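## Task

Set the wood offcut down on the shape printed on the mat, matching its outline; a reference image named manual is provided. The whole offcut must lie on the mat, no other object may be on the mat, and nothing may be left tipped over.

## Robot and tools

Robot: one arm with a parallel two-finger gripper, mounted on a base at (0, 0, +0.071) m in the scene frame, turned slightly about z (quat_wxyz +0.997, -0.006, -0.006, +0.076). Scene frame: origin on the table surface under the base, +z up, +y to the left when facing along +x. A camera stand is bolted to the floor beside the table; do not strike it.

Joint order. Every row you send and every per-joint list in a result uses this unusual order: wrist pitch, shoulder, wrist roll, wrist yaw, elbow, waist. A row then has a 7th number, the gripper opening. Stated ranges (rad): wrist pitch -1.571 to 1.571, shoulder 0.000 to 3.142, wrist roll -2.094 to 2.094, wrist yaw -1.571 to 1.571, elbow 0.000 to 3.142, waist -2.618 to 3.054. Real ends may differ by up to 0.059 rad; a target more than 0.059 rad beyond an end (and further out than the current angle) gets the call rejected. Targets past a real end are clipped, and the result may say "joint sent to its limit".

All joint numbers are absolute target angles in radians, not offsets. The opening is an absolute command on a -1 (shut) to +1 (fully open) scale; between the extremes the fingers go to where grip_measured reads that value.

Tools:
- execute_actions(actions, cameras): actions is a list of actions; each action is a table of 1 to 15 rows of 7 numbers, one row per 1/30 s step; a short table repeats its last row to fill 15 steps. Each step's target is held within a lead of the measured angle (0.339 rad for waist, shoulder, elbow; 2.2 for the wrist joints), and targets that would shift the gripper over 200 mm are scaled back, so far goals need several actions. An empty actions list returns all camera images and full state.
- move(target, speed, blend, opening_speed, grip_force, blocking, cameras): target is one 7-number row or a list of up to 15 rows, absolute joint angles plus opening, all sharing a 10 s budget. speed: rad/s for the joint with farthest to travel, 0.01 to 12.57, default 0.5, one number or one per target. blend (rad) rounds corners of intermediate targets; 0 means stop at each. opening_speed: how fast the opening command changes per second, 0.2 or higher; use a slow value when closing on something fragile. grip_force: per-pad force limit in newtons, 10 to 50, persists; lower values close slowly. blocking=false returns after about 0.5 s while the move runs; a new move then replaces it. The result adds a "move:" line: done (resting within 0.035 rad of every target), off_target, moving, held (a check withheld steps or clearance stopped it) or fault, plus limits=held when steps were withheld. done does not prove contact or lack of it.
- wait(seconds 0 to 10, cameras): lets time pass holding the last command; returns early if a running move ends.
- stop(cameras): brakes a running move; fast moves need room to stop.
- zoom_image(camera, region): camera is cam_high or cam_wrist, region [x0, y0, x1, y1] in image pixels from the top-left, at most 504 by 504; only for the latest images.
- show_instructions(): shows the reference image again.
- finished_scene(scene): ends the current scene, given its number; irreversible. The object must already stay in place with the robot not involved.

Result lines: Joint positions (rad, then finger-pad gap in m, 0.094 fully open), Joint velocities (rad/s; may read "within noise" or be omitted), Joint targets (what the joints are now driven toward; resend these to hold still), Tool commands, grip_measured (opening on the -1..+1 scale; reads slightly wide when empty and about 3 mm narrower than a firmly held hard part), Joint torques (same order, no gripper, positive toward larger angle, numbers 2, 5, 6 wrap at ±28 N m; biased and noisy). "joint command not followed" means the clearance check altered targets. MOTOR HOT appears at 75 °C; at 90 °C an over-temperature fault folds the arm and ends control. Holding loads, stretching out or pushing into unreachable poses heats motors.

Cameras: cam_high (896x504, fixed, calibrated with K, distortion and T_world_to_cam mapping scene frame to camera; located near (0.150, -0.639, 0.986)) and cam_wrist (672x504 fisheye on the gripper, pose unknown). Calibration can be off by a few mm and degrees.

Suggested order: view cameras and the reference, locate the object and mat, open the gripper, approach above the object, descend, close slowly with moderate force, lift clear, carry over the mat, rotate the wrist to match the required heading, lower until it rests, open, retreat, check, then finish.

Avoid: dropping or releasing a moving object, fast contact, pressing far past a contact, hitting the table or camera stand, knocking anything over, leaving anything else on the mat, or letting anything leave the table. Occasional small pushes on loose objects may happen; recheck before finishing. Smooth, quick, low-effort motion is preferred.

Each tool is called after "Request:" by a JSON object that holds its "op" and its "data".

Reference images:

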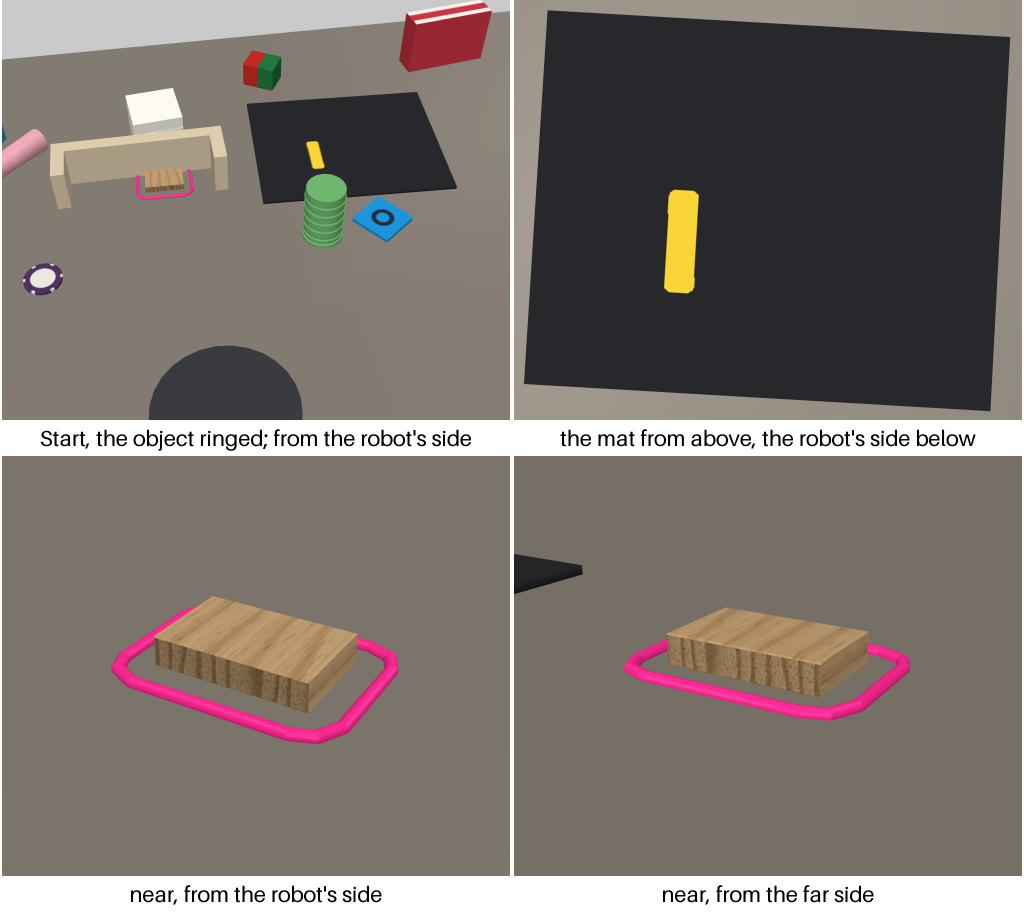

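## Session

Request:
{"op": "execute_actions", "data": {"actions": []}}

Request:
{"op": "zoom_image", "data": {"camera": "cam_high", "region": [360, 120, 540, 300]}}

Scene clock: 0.00 s.
grip_measured=+1.000
Joint names: [wrist pitch, shoulder, wrist roll, wrist yaw, elbow, waist]
Joint positions: [0.97 1.584 0.015 -0.035 0.364 -0.063 0.094]
Joint velocities: within noise
Joint torques (N m): no reading
Heat: 28 °C.
Joint targets: [0.987 1.572 0.015 -0.035 0.374 -0.063]
Tool commands: gripper/opening=+1.0

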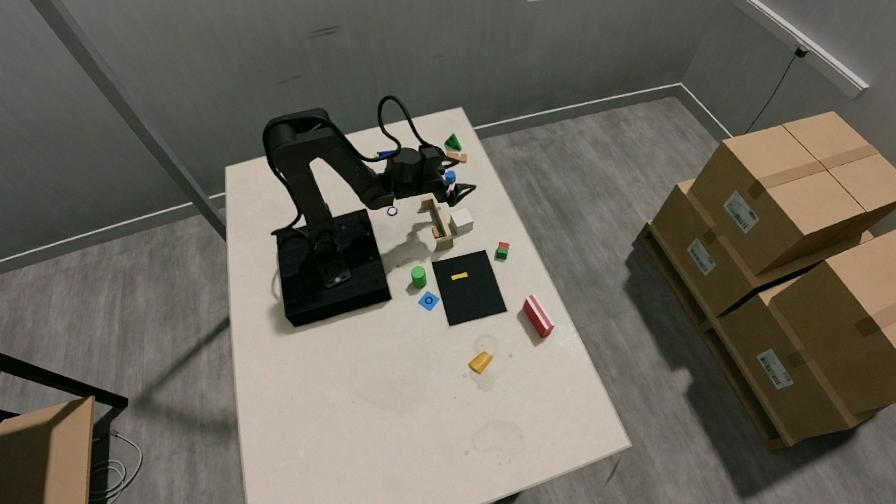

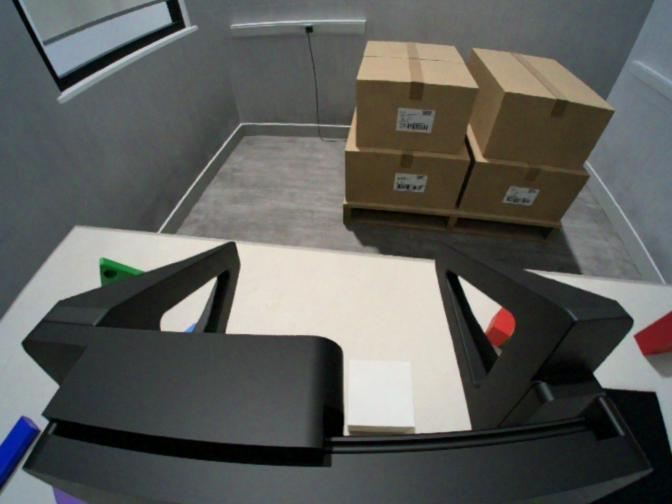

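Scaled by 2.800 from the camera's 896x504 image, which has a finer 1280x720 frame.

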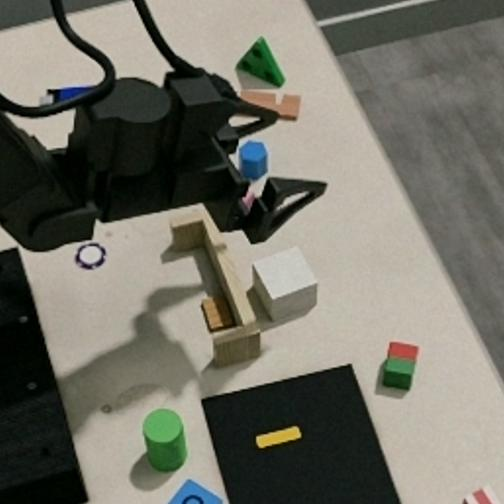

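Request:
{"op": "zoom_image", "data": {"camera": "cam_high", "region": [415, 185, 475, 245]}}

Request:
{"op": "zoom_image", "data": {"camera": "cam_high", "region": [425, 240, 515, 330]}}

Request:
{"op": "show_instructions", "data": {}}

Scaled by 8.400 from the camera's 896x504 image, which has a finer 1280x720 frame.

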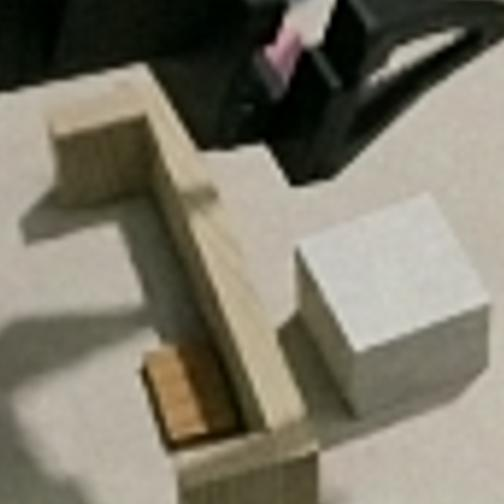

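Scaled by 5.600 from the camera's 896x504 image, which has a finer 1280x720 frame.

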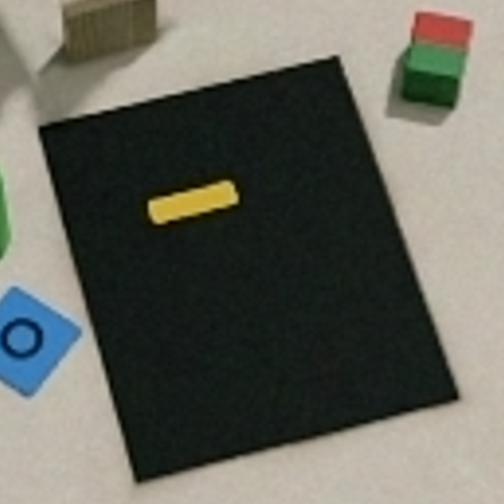

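Reference images for this scene: manual.

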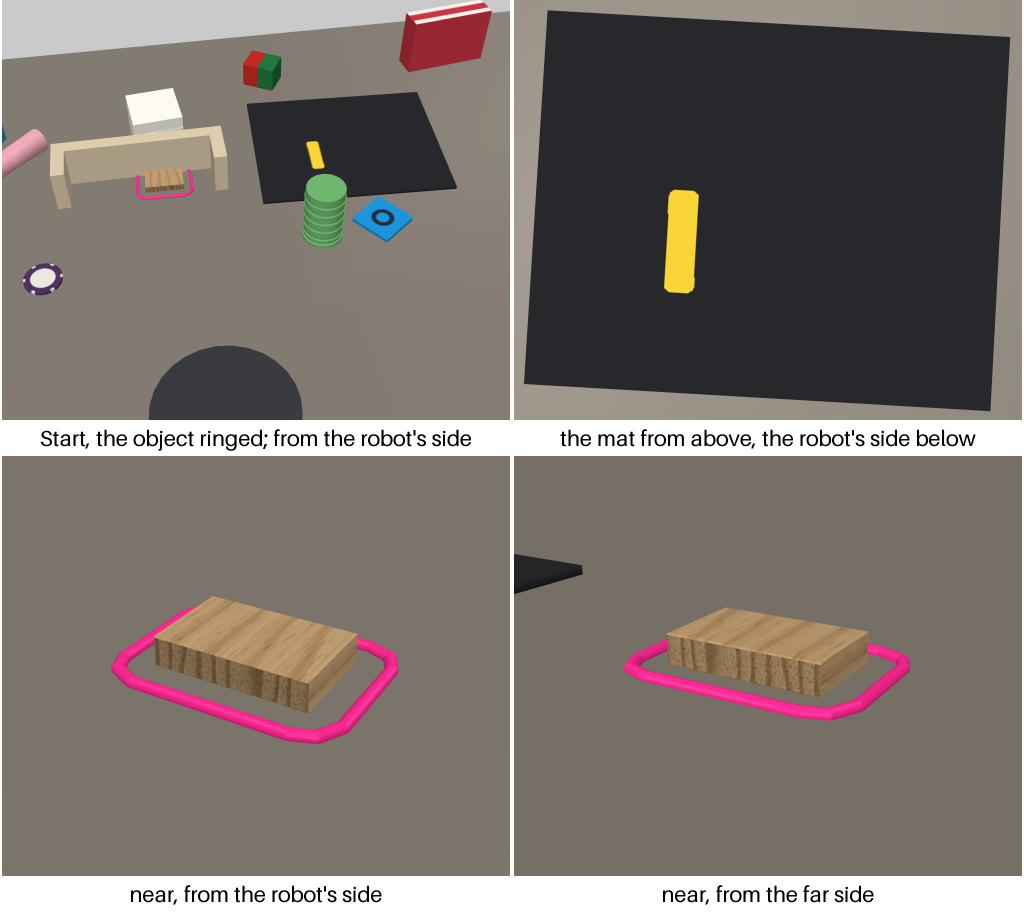

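Request:
{"op": "move", "data": {"target": [-0.5953, 0.9979, -0.2853, -0.1946, 0.606, -0.496, 1.0], "speed": 1.0, "cameras": ["all"]}}

Request:
{"op": "zoom_image", "data": {"camera": "cam_wrist", "region": [170, 90, 510, 300]}}

Request:
{"op": "zoom_image", "data": {"camera": "cam_high", "region": [400, 180, 480, 260]}}

Scene clock: 17.47 s.
grip_measured=+1.000
Joint names: [wrist pitch, shoulder, wrist roll, wrist yaw, elbow, waist]
Joint positions: [-0.592 1.016 -0.276 -0.18 0.57 -0.488 0.094]
Joint torques (N m): [0.92 -2.7 -0.02 -0.26 8.14 -0.77]
Heat: 29 °C.
Joint targets: [-0.595 0.998 -0.285 -0.195 0.606 -0.496]
move: off_target; the elbow is farthest, 0.036 rad from its target

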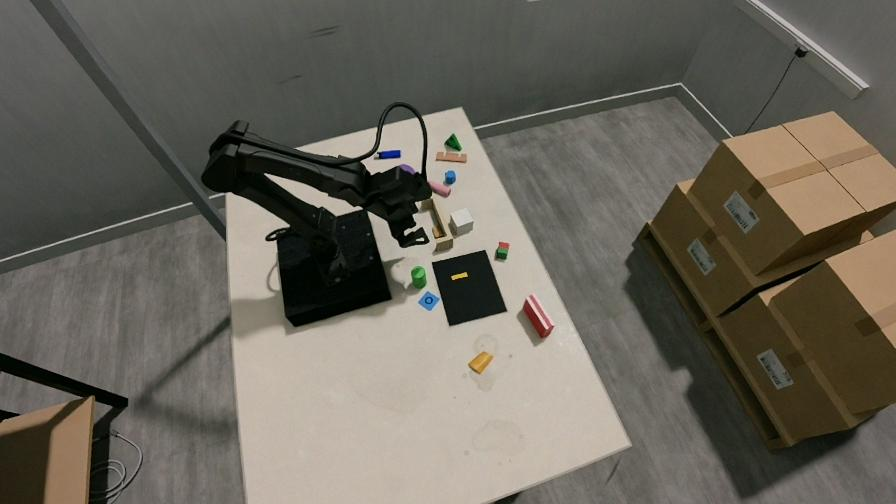

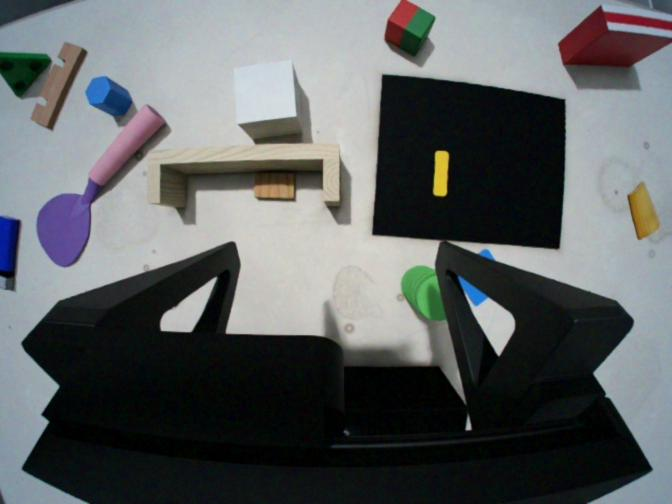

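Scaled by 1.482 from the camera's 672x504 image, which has a finer 960x720 frame.

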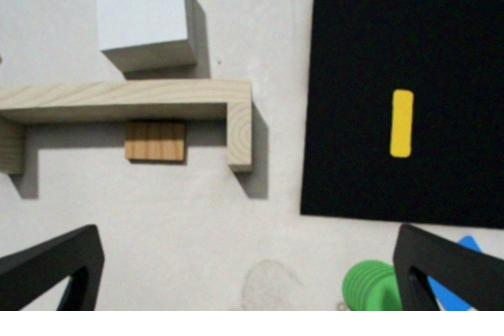

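Scaled by 6.300 from the camera's 896x504 image, which has a finer 1280x720 frame.

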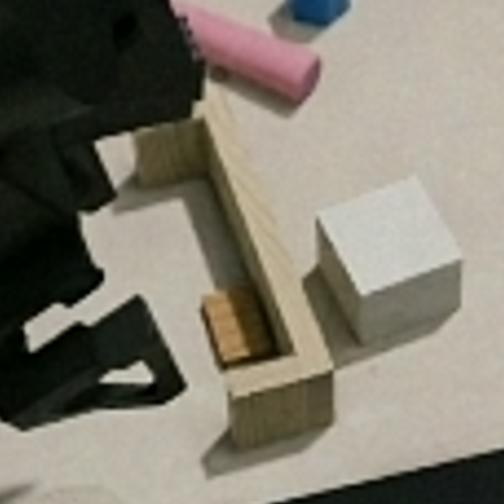

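Request:
{"op": "zoom_image", "data": {"camera": "cam_high", "region": [360, 150, 450, 260]}}

Scaled by 4.582 from the camera's 896x504 image, which has a finer 1280x720 frame.

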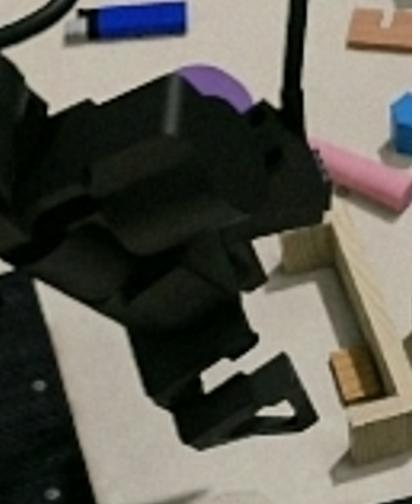

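Request:
{"op": "move", "data": {"target": [-0.9435, 1.8717, 1.7221, 0.01, 1.2444, -0.001, 0.0], "speed": 1.0, "cameras": ["all"]}}

Request:
{"op": "zoom_image", "data": {"camera": "cam_wrist", "region": [170, 30, 510, 260]}}

Scene clock: 89.17 s.
grip_measured=+0.003
Joint names: [wrist pitch, shoulder, wrist roll, wrist yaw, elbow, waist]
Joint positions: [-0.922 1.863 1.713 -0.009 1.214 -0.005 0.047]
Joint torques (N m): [-0.2 -6.48 0.11 0.17 6.65 0.29]
Heat: 33 °C.
Joint targets: [-0.944 1.872 1.722 0.010 1.245 -0.001]
move: done

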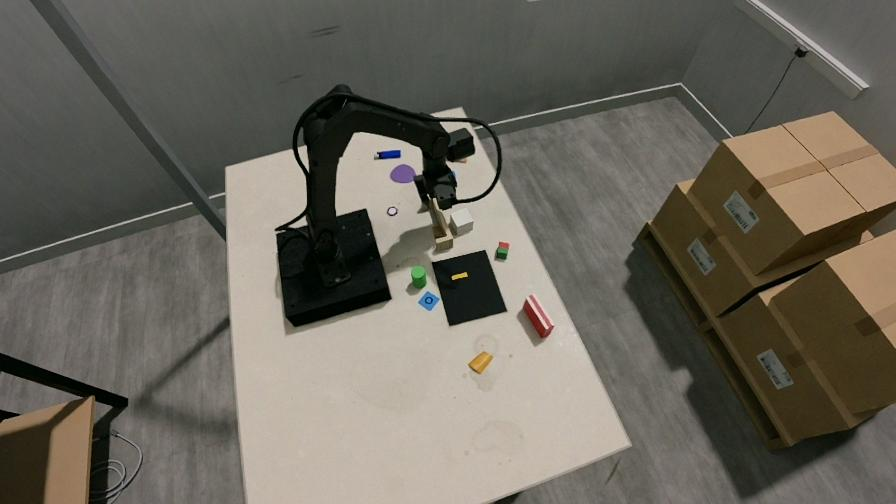

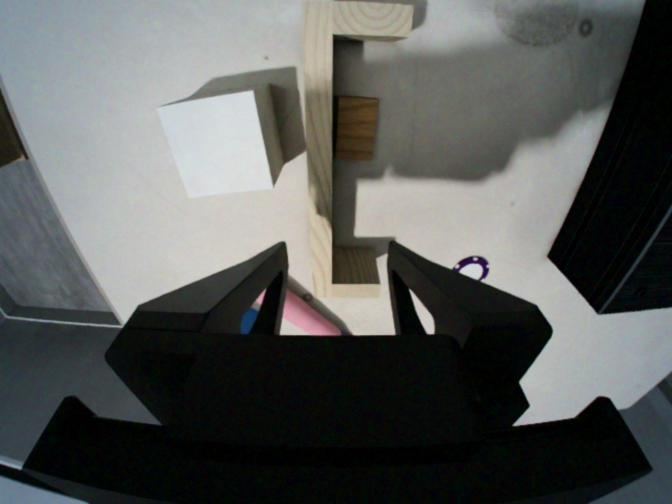

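Scaled by 1.482 from the camera's 672x504 image, which has a finer 960x720 frame.

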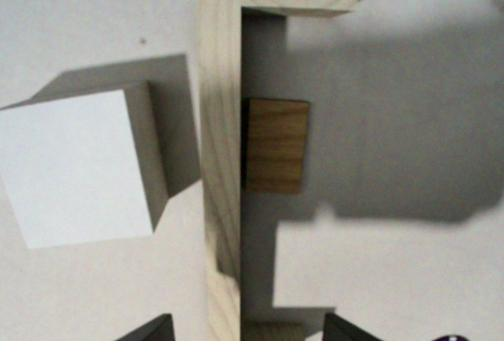

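Request:
{"op": "move", "data": {"target": [-0.711, 2.0084, 1.7221, 0.02, 1.1465, 0.0, 0.0], "speed": 0.3, "cameras": ["cam_wrist"]}}

Scene clock: 93.67 s.
grip_measured=+0.003
Joint names: [wrist pitch, shoulder, wrist roll, wrist yaw, elbow, waist]
Joint positions: [-0.723 2 1.714 0 1.152 -0.005 0.047]
Joint torques (N m): [0.11 -6.9 0.08 0.17 3.33 0.21]
Heat: 33 °C.
Joint targets: [-0.711 2.008 1.722 0.020 1.146 0.000]
move: done
Images, in order (width x height): cam_wrist 672x504.

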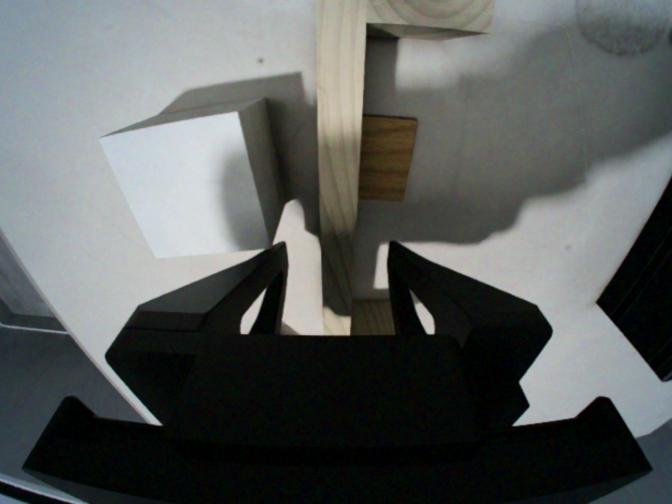

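Request:
{"op": "move", "data": {"target": [[-0.711, 2.0084, 1.7221, 0.02, 1.1465, 0.0, -0.95], [-0.93, 1.885, 1.7221, 0.02, 1.285, 0.0, -0.95], [-1.2432, 2.378, 1.7221, 0.02, 2.0504, 0.0, -0.95]], "speed": [0.3, 0.4, 0.6], "blend": [0, 0.03, 0], "opening_speed": 1.2, "grip_force": 50, "cameras": ["all"]}}

Scene clock: 101.37 s.
grip_measured=-0.594
Joint names: [wrist pitch, shoulder, wrist roll, wrist yaw, elbow, waist]
Joint positions: [-1.462 2.477 1.707 0.006 1.865 -0.001 0.019]
Joint torques (N m): [1.57 -17.39 0.17 0.14 19.21 -0.09]
Heat: 34 °C.
Joint targets: [-1.243 2.378 1.722 0.020 2.050 0.000]
move: off_target; the wrist pitch is farthest, 0.219 rad from its target

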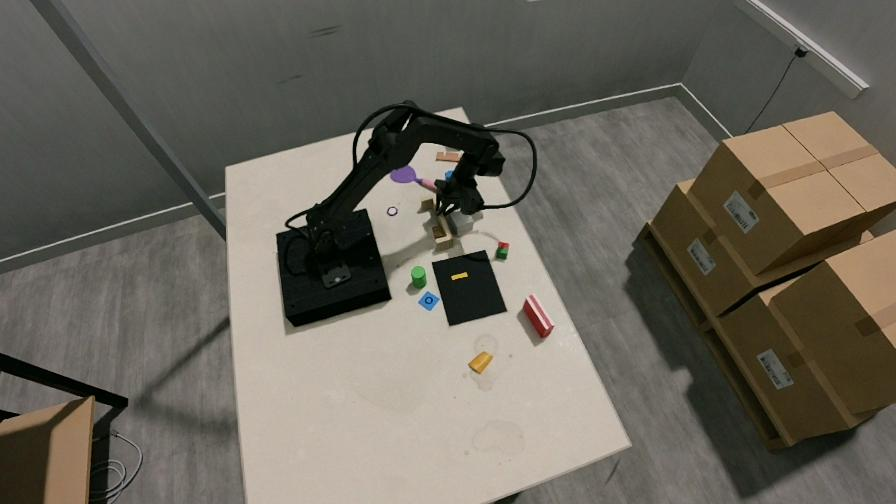

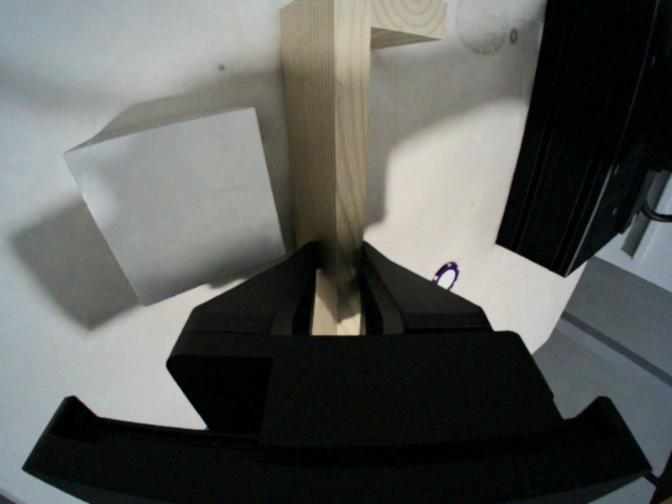

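Request:
{"op": "move", "data": {"target": [-1.462, 2.477, 1.707, 0.006, 1.865, 0.0, -0.594], "speed": 1.0, "cameras": ["all"]}}

Request:
{"op": "zoom_image", "data": {"camera": "cam_high", "region": [410, 150, 520, 260]}}

Scene clock: 105.83 s.
grip_measured=-0.595
Joint names: [wrist pitch, shoulder, wrist roll, wrist yaw, elbow, waist]
Joint positions: [-1.419 2.466 1.707 0.003 1.875 -0.001 0.019]
Joint torques (N m): [-1.34 -9.55 -0.04 0.03 2.8 -0.06]
Heat: 37 °C.
Joint targets: [-1.462 2.477 1.707 0.006 1.865 0.000]
move: off_target; the wrist pitch is farthest, 0.043 rad from its target

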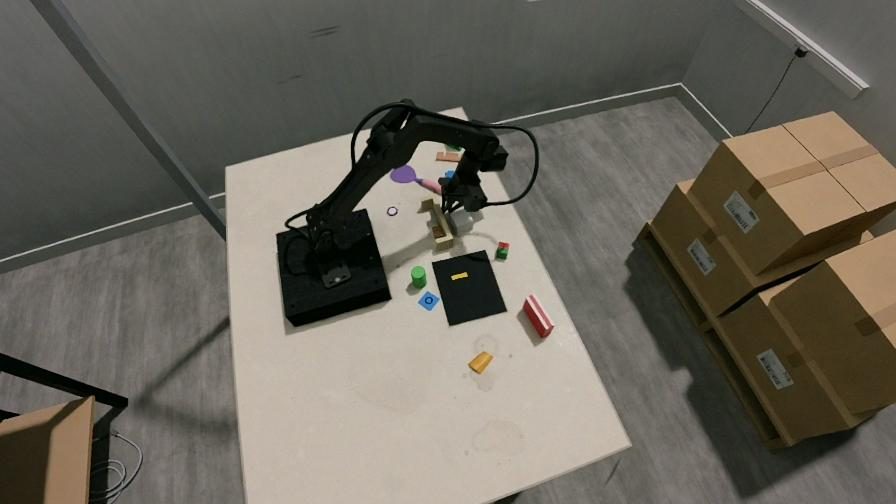

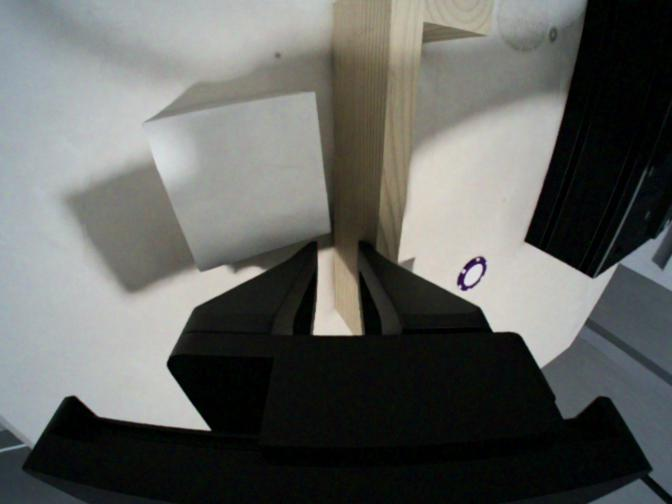

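Scaled by 4.582 from the camera's 896x504 image, which has a finer 1280x720 frame.

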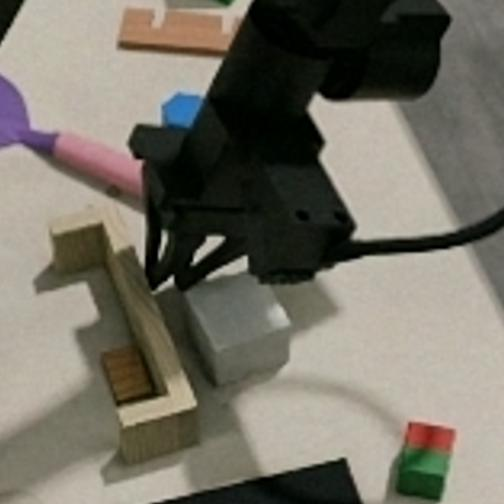

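Request:
{"op": "move", "data": {"target": [-1.45, 2.37, 1.707, 0.006, 2.06, 0.0, -0.594], "speed": 0.4, "cameras": ["all"]}}

Request:
{"op": "zoom_image", "data": {"camera": "cam_high", "region": [410, 150, 520, 260]}}

Scene clock: 111.33 s.
grip_measured=-0.595
Joint names: [wrist pitch, shoulder, wrist roll, wrist yaw, elbow, waist]
Joint positions: [-1.43 2.415 1.707 0.003 2.037 -0.001 0.019]
Joint torques (N m): [-0.66 -13.78 -0.02 0.01 6.01 -0.03]
Heat: 35 °C.
Joint targets: [-1.450 2.370 1.707 0.006 2.060 0.000]
move: off_target; the shoulder is farthest, 0.045 rad from its target

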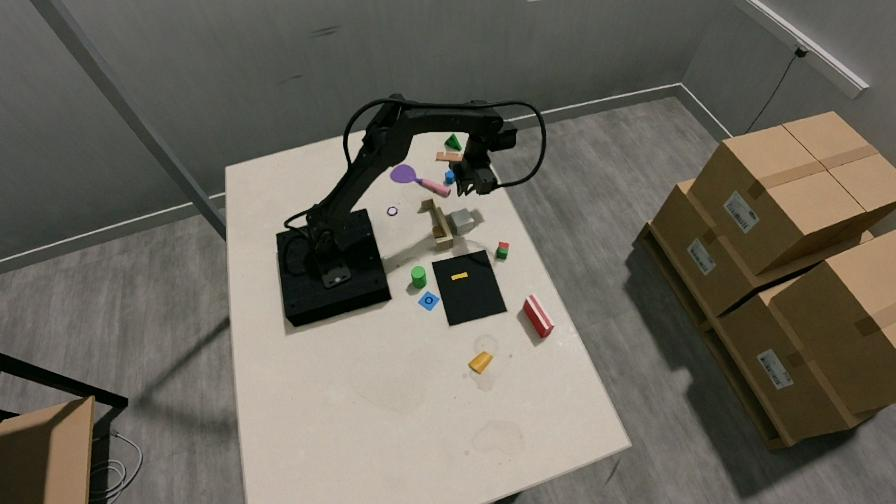

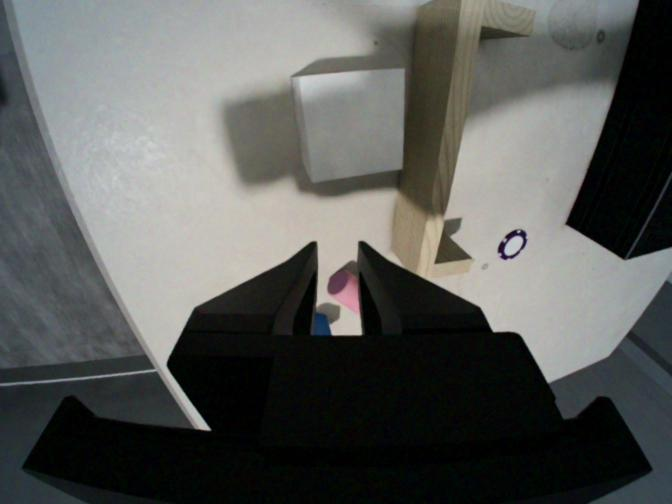

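Scaled by 4.582 from the camera's 896x504 image, which has a finer 1280x720 frame.

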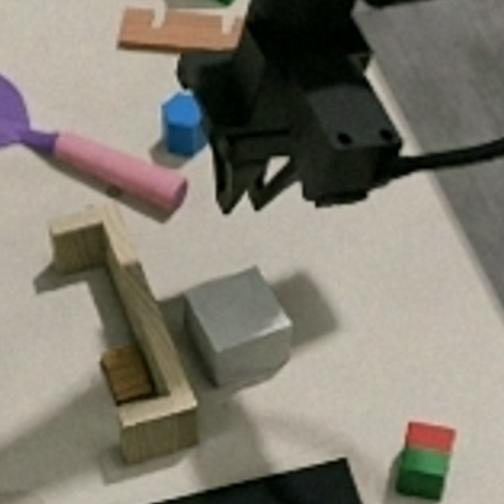

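Request:
{"op": "zoom_image", "data": {"camera": "cam_wrist", "region": [160, 220, 510, 350]}}

Scaled by 1.440 from the camera's 672x504 image, which has a finer 960x720 frame.

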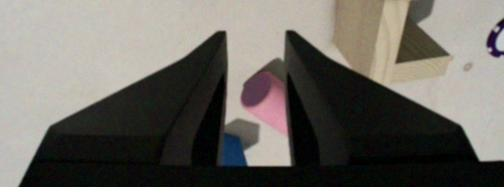

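Request:
{"op": "move", "data": {"target": [[-0.6, 1.55, 0.9, 0.04, 1.1, -0.03, 0.0], [-0.159, 0.9477, 0.0799, 0.0826, 0.3356, -0.0548, 0.0], [0.597, 1.4678, 0.0799, 0.0826, 0.0995, -0.0548, 0.0]], "speed": [1.0, 1.0, 0.5], "blend": [0.15, 0.1, 0], "cameras": ["all"]}}

Request:
{"op": "zoom_image", "data": {"camera": "cam_wrist", "region": [170, 120, 510, 340]}}

Scene clock: 139.57 s.
grip_measured=-0.002
Joint names: [wrist pitch, shoulder, wrist roll, wrist yaw, elbow, waist]
Joint positions: [0.564 1.463 0.088 0.073 0.104 -0.047 0.047]
Joint torques (N m): [1.63 -1.88 -0.09 0.11 2.32 -0.73]
Heat: 34 °C.
Joint targets: [0.597 1.468 0.080 0.083 0.100 -0.055]
move: done

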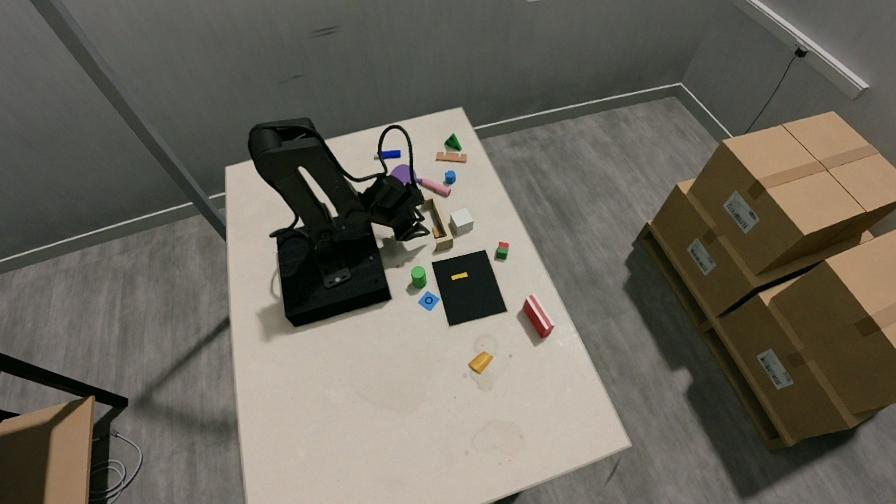

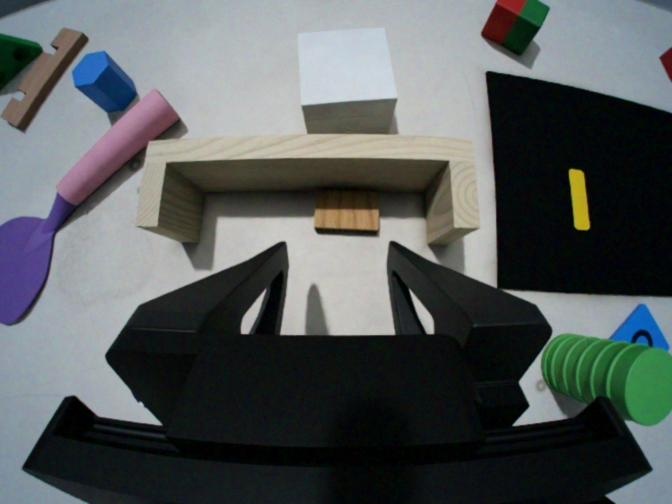

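Scaled by 1.482 from the camera's 672x504 image, which has a finer 960x720 frame.

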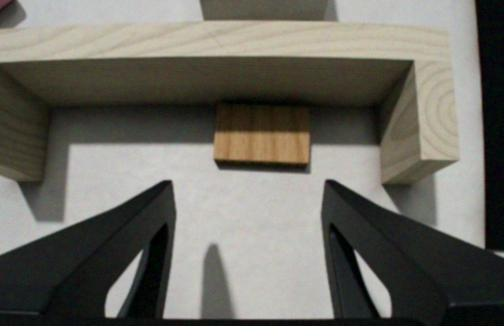

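Request:
{"op": "move", "data": {"target": [0.812, 1.6926, 0.0799, 0.0826, 0.1057, -0.058, 0.0], "speed": 0.3, "cameras": ["cam_wrist"]}}

Request:
{"op": "zoom_image", "data": {"camera": "cam_wrist", "region": [220, 120, 470, 340]}}

Scene clock: 150.43 s.
grip_measured=-0.002
Joint names: [wrist pitch, shoulder, wrist roll, wrist yaw, elbow, waist]
Joint positions: [0.779 1.685 0.088 0.073 0.104 -0.05 0.047]
Joint torques (N m): [1.65 -2.74 -0.06 0.11 1.69 -0.83]
Heat: 33 °C.
Joint targets: [0.812 1.693 0.080 0.082 0.106 -0.058]
move: done
Images, in order (width x height): cam_wrist 672x504.

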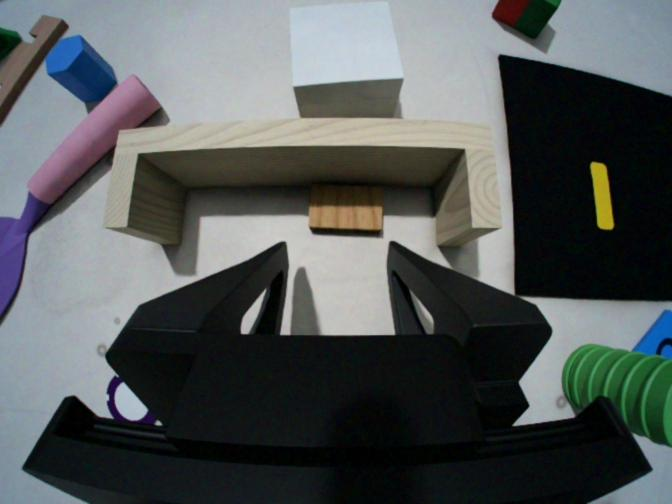

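Scaled by 2.016 from the camera's 672x504 image, which has a finer 960x720 frame.

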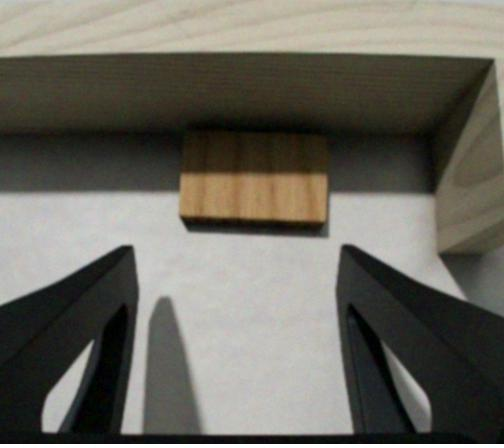

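Request:
{"op": "move", "data": {"target": [0.846, 1.7266, 0.0799, 0.0826, 0.1057, -0.067, 0.0], "speed": 0.1}}

Scene clock: 153.93 s.
grip_measured=-0.002
Joint names: [wrist pitch, shoulder, wrist roll, wrist yaw, elbow, waist]
Joint positions: [0.813 1.718 0.088 0.073 0.104 -0.059 0.047]
Joint torques (N m): [1.63 -2.66 -0.09 0.1 1.65 -0.9]
Heat: 32 °C.
Joint targets: [0.846 1.727 0.080 0.083 0.106 -0.067]
move: done

Request:
{"op": "move", "data": {"target": [0.869, 1.7496, 0.0799, 0.0826, 0.1057, -0.067, 0.0], "speed": 0.1}}

Scene clock: 155.17 s.
grip_measured=-0.002
Joint names: [wrist pitch, shoulder, wrist roll, wrist yaw, elbow, waist]
Joint positions: [0.836 1.741 0.088 0.073 0.104 -0.059 0.047]
Joint torques (N m): [1.66 -2.76 -0.04 0.15 1.7 -0.84]
Heat: 32 °C.
Joint targets: [0.869 1.750 0.080 0.083 0.106 -0.067]
move: done

Request:
{"op": "move", "data": {"target": [0.892, 1.7726, 0.0799, 0.0826, 0.1057, -0.067, 0.0], "speed": 0.1, "cameras": ["cam_wrist"]}}

Request:
{"op": "zoom_image", "data": {"camera": "cam_wrist", "region": [260, 160, 460, 340]}}

Scene clock: 156.70 s.
grip_measured=-0.002
Joint names: [wrist pitch, shoulder, wrist roll, wrist yaw, elbow, waist]
Joint positions: [0.86 1.764 0.088 0.073 0.104 -0.059 0.047]
Joint torques (N m): [1.62 -2.88 -0.09 0.11 1.42 -0.81]
Heat: 32 °C.
Joint targets: [0.892 1.773 0.080 0.083 0.106 -0.067]
move: done
Images, in order (width x height): cam_wrist 672x504.

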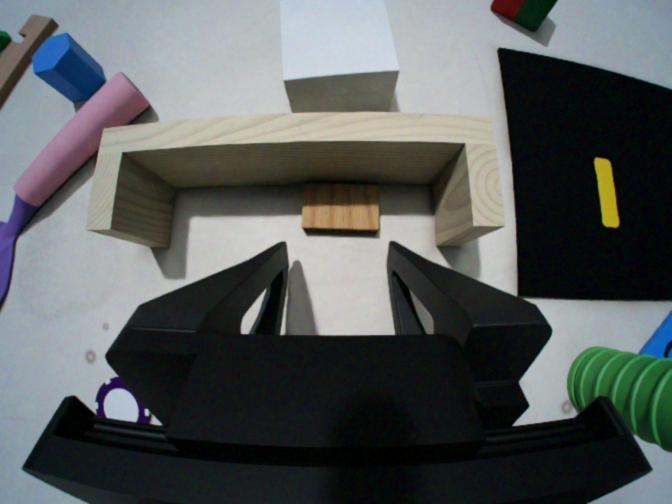

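Scaled by 2.520 from the camera's 672x504 image, which has a finer 960x720 frame.

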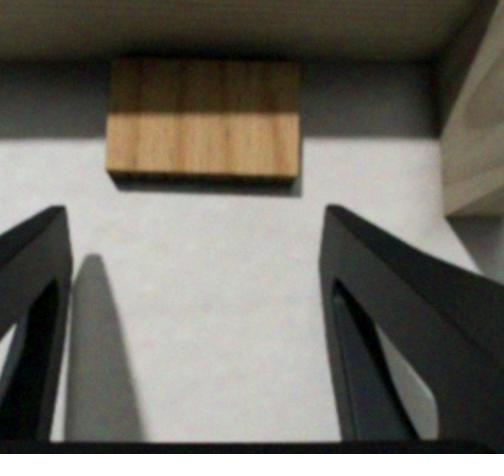

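Request:
{"op": "move", "data": {"target": [0.915, 1.7956, 0.0799, 0.0826, 0.1057, -0.067, 0.0], "speed": 0.1}}

Scene clock: 159.57 s.
grip_measured=-0.002
Joint names: [wrist pitch, shoulder, wrist roll, wrist yaw, elbow, waist]
Joint positions: [0.882 1.786 0.088 0.073 0.104 -0.059 0.047]
Joint torques (N m): [1.66 -2.71 -0.08 0.13 1.43 -0.9]
Heat: 32 °C.
Joint targets: [0.915 1.795 0.080 0.083 0.106 -0.067]
move: done

Request:
{"op": "move", "data": {"target": [0.938, 1.8186, 0.0799, 0.0826, 0.1057, -0.067, 0.0], "speed": 0.1}}

Scene clock: 160.77 s.
grip_measured=-0.002
Joint names: [wrist pitch, shoulder, wrist roll, wrist yaw, elbow, waist]
Joint positions: [0.905 1.809 0.088 0.073 0.104 -0.059 0.047]
Joint torques (N m): [1.62 -2.91 -0.12 0.11 1.09 -0.88]
Heat: 32 °C.
Joint targets: [0.938 1.819 0.080 0.083 0.106 -0.067]
move: done

Request:
{"op": "move", "data": {"target": [0.961, 1.8416, 0.0799, 0.0826, 0.1057, -0.067, 0.0], "speed": 0.1, "cameras": ["cam_wrist", "cam_high"]}}

Request:
{"op": "zoom_image", "data": {"camera": "cam_wrist", "region": [150, 160, 490, 340]}}

Request:
{"op": "zoom_image", "data": {"camera": "cam_high", "region": [390, 180, 480, 270]}}

Scene clock: 162.30 s.
grip_measured=-0.002
Joint names: [wrist pitch, shoulder, wrist roll, wrist yaw, elbow, waist]
Joint positions: [0.929 1.832 0.088 0.073 0.104 -0.059 0.047]
Joint torques (N m): [1.62 -2.97 -0.05 0.16 1.22 -1.1]
Heat: 31 °C.
Joint targets: [0.961 1.842 0.080 0.083 0.106 -0.067]
move: done

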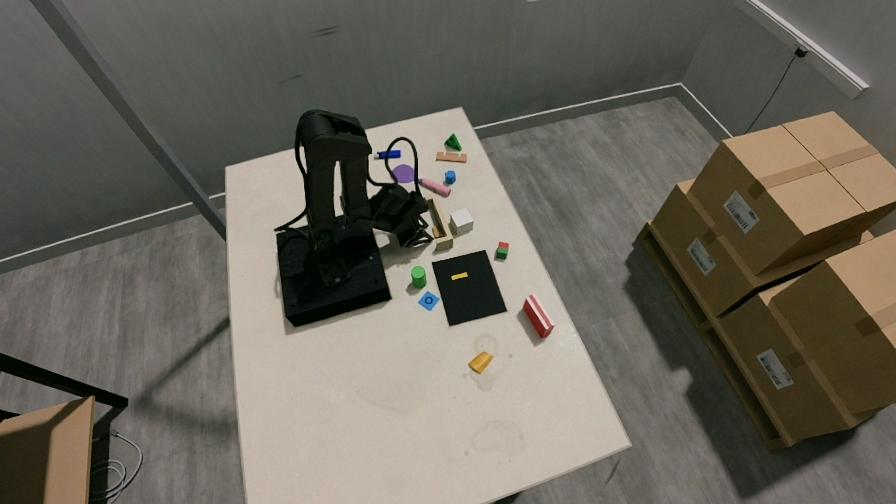

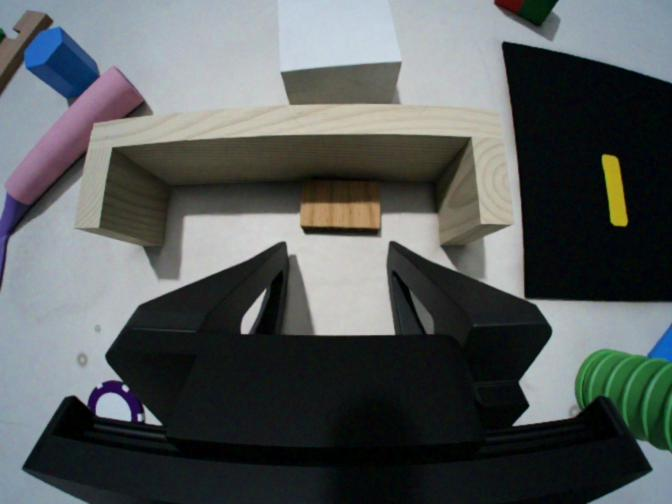

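Scaled by 1.482 from the camera's 672x504 image, which has a finer 960x720 frame.

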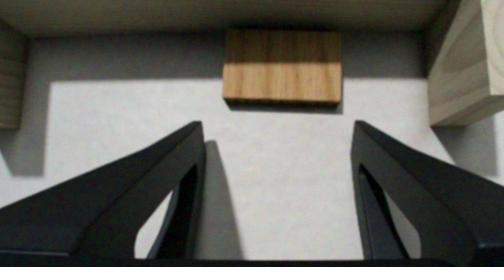

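Scaled by 5.600 from the camera's 896x504 image, which has a finer 1280x720 frame.

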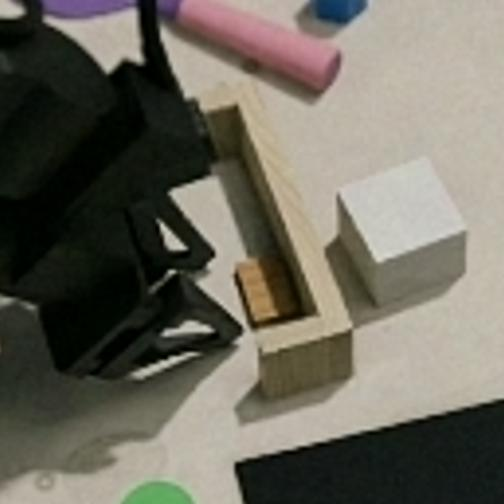

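Request:
{"op": "move", "data": {"target": [0.984, 1.8646, 0.0799, 0.0826, 0.1057, -0.067, 0.0], "speed": 0.1}}

Scene clock: 164.30 s.
grip_measured=-0.002
Joint names: [wrist pitch, shoulder, wrist roll, wrist yaw, elbow, waist]
Joint positions: [0.956 1.854 0.087 0.074 0.104 -0.059 0.047]
Joint torques (N m): [1.57 -2.8 -0.06 0.11 0.95 -0.76]
Heat: 31 °C.
Joint targets: [0.984 1.865 0.080 0.083 0.106 -0.067]
move: done

Request:
{"op": "move", "data": {"target": [[0.965, 1.846, 0.0799, 0.0826, 0.1057, -0.067, 0.0], [0.92, 1.846, 0.0799, 0.0826, 0.15, -0.071, 0.0]], "speed": 0.1, "cameras": ["cam_wrist", "cam_high"]}}

Request:
{"op": "zoom_image", "data": {"camera": "cam_wrist", "region": [220, 160, 470, 340]}}

Request:
{"op": "zoom_image", "data": {"camera": "cam_high", "region": [410, 200, 470, 260]}}

Scene clock: 171.13 s.
grip_measured=-0.002
Joint names: [wrist pitch, shoulder, wrist roll, wrist yaw, elbow, waist]
Joint positions: [0.921 1.854 0.087 0.074 0.137 -0.063 0.047]
Joint torques (N m): [1.25 -4.27 -0.06 0.11 2.33 -0.92]
Heat: 31 °C.
Joint targets: [0.920 1.846 0.080 0.083 0.150 -0.071]
move: done

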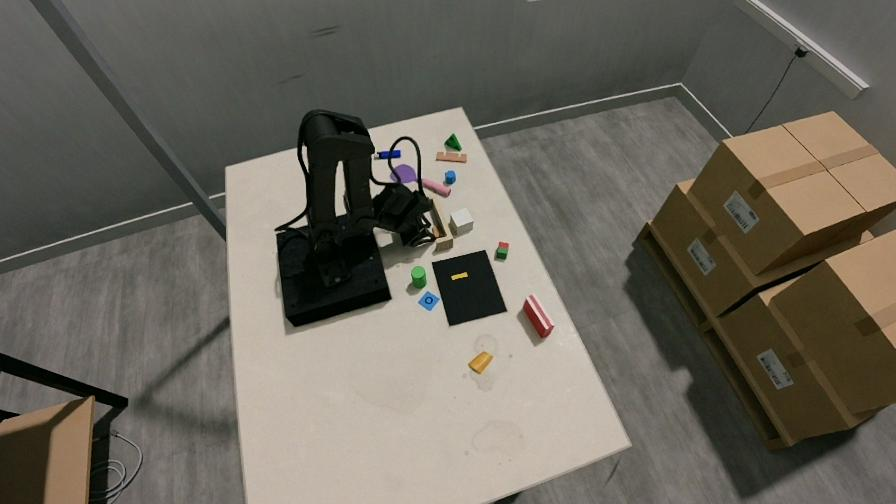

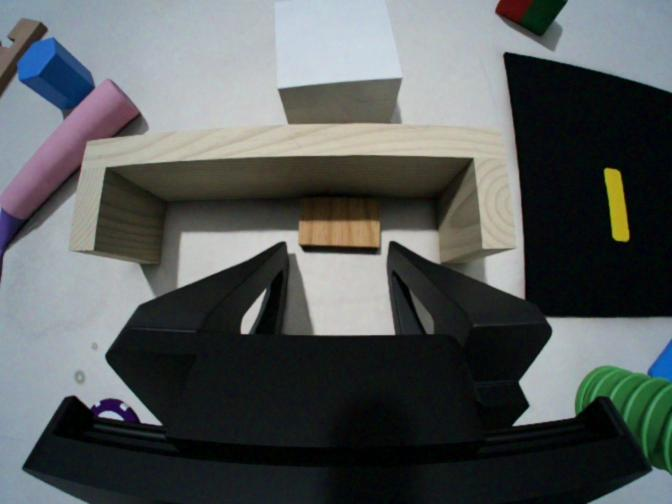

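Scaled by 2.016 from the camera's 672x504 image, which has a finer 960x720 frame.

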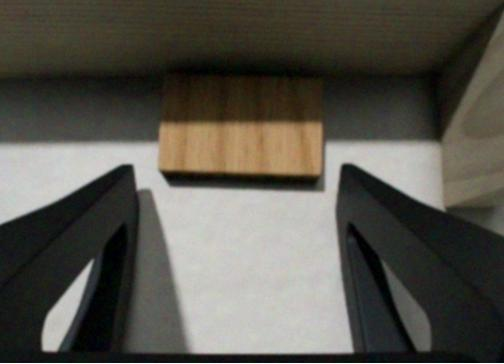

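Scaled by 8.400 from the camera's 896x504 image, which has a finer 1280x720 frame.

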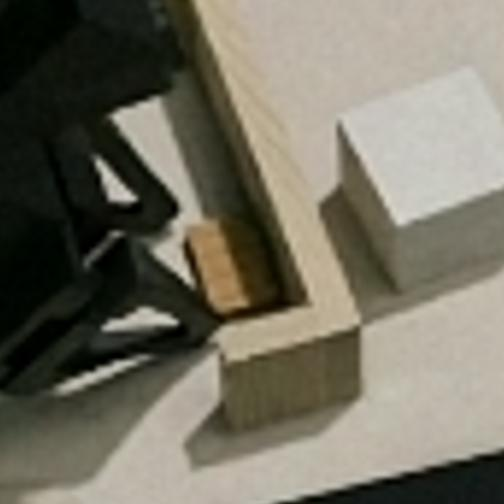

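Request:
{"op": "move", "data": {"target": [[0.887, 1.846, 0.0799, 0.0826, 0.184, -0.0735, 0.0]], "speed": 0.1, "cameras": ["cam_wrist"]}}

Request:
{"op": "zoom_image", "data": {"camera": "cam_wrist", "region": [220, 160, 470, 340]}}

Scene clock: 175.20 s.
grip_measured=-0.002
Joint names: [wrist pitch, shoulder, wrist roll, wrist yaw, elbow, waist]
Joint positions: [0.888 1.854 0.087 0.074 0.169 -0.063 0.047]
Joint torques (N m): [1.26 -4.55 -0.09 0.1 2.51 -1.14]
Heat: 31 °C.
Joint targets: [0.887 1.846 0.080 0.083 0.184 -0.073]
move: done
Images, in order (width x height): cam_wrist 672x504.

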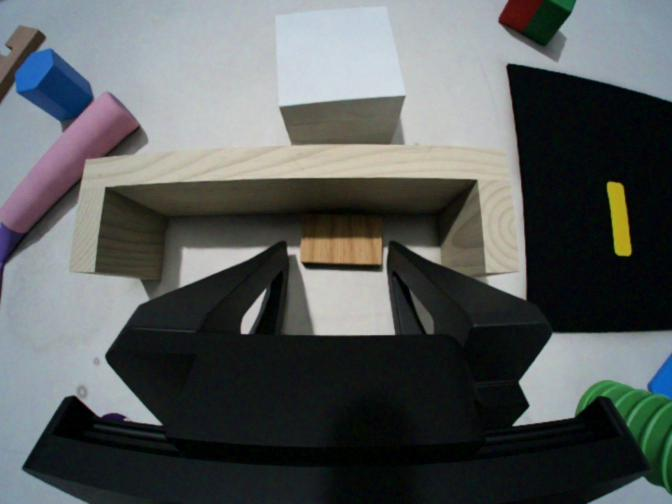

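Scaled by 2.016 from the camera's 672x504 image, which has a finer 960x720 frame.

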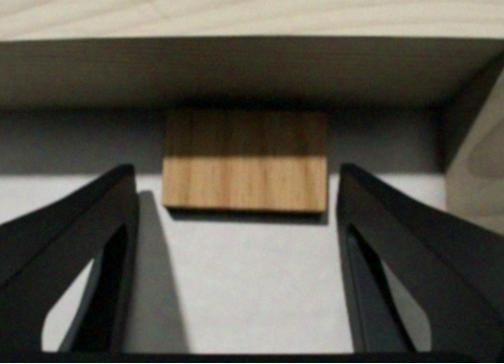

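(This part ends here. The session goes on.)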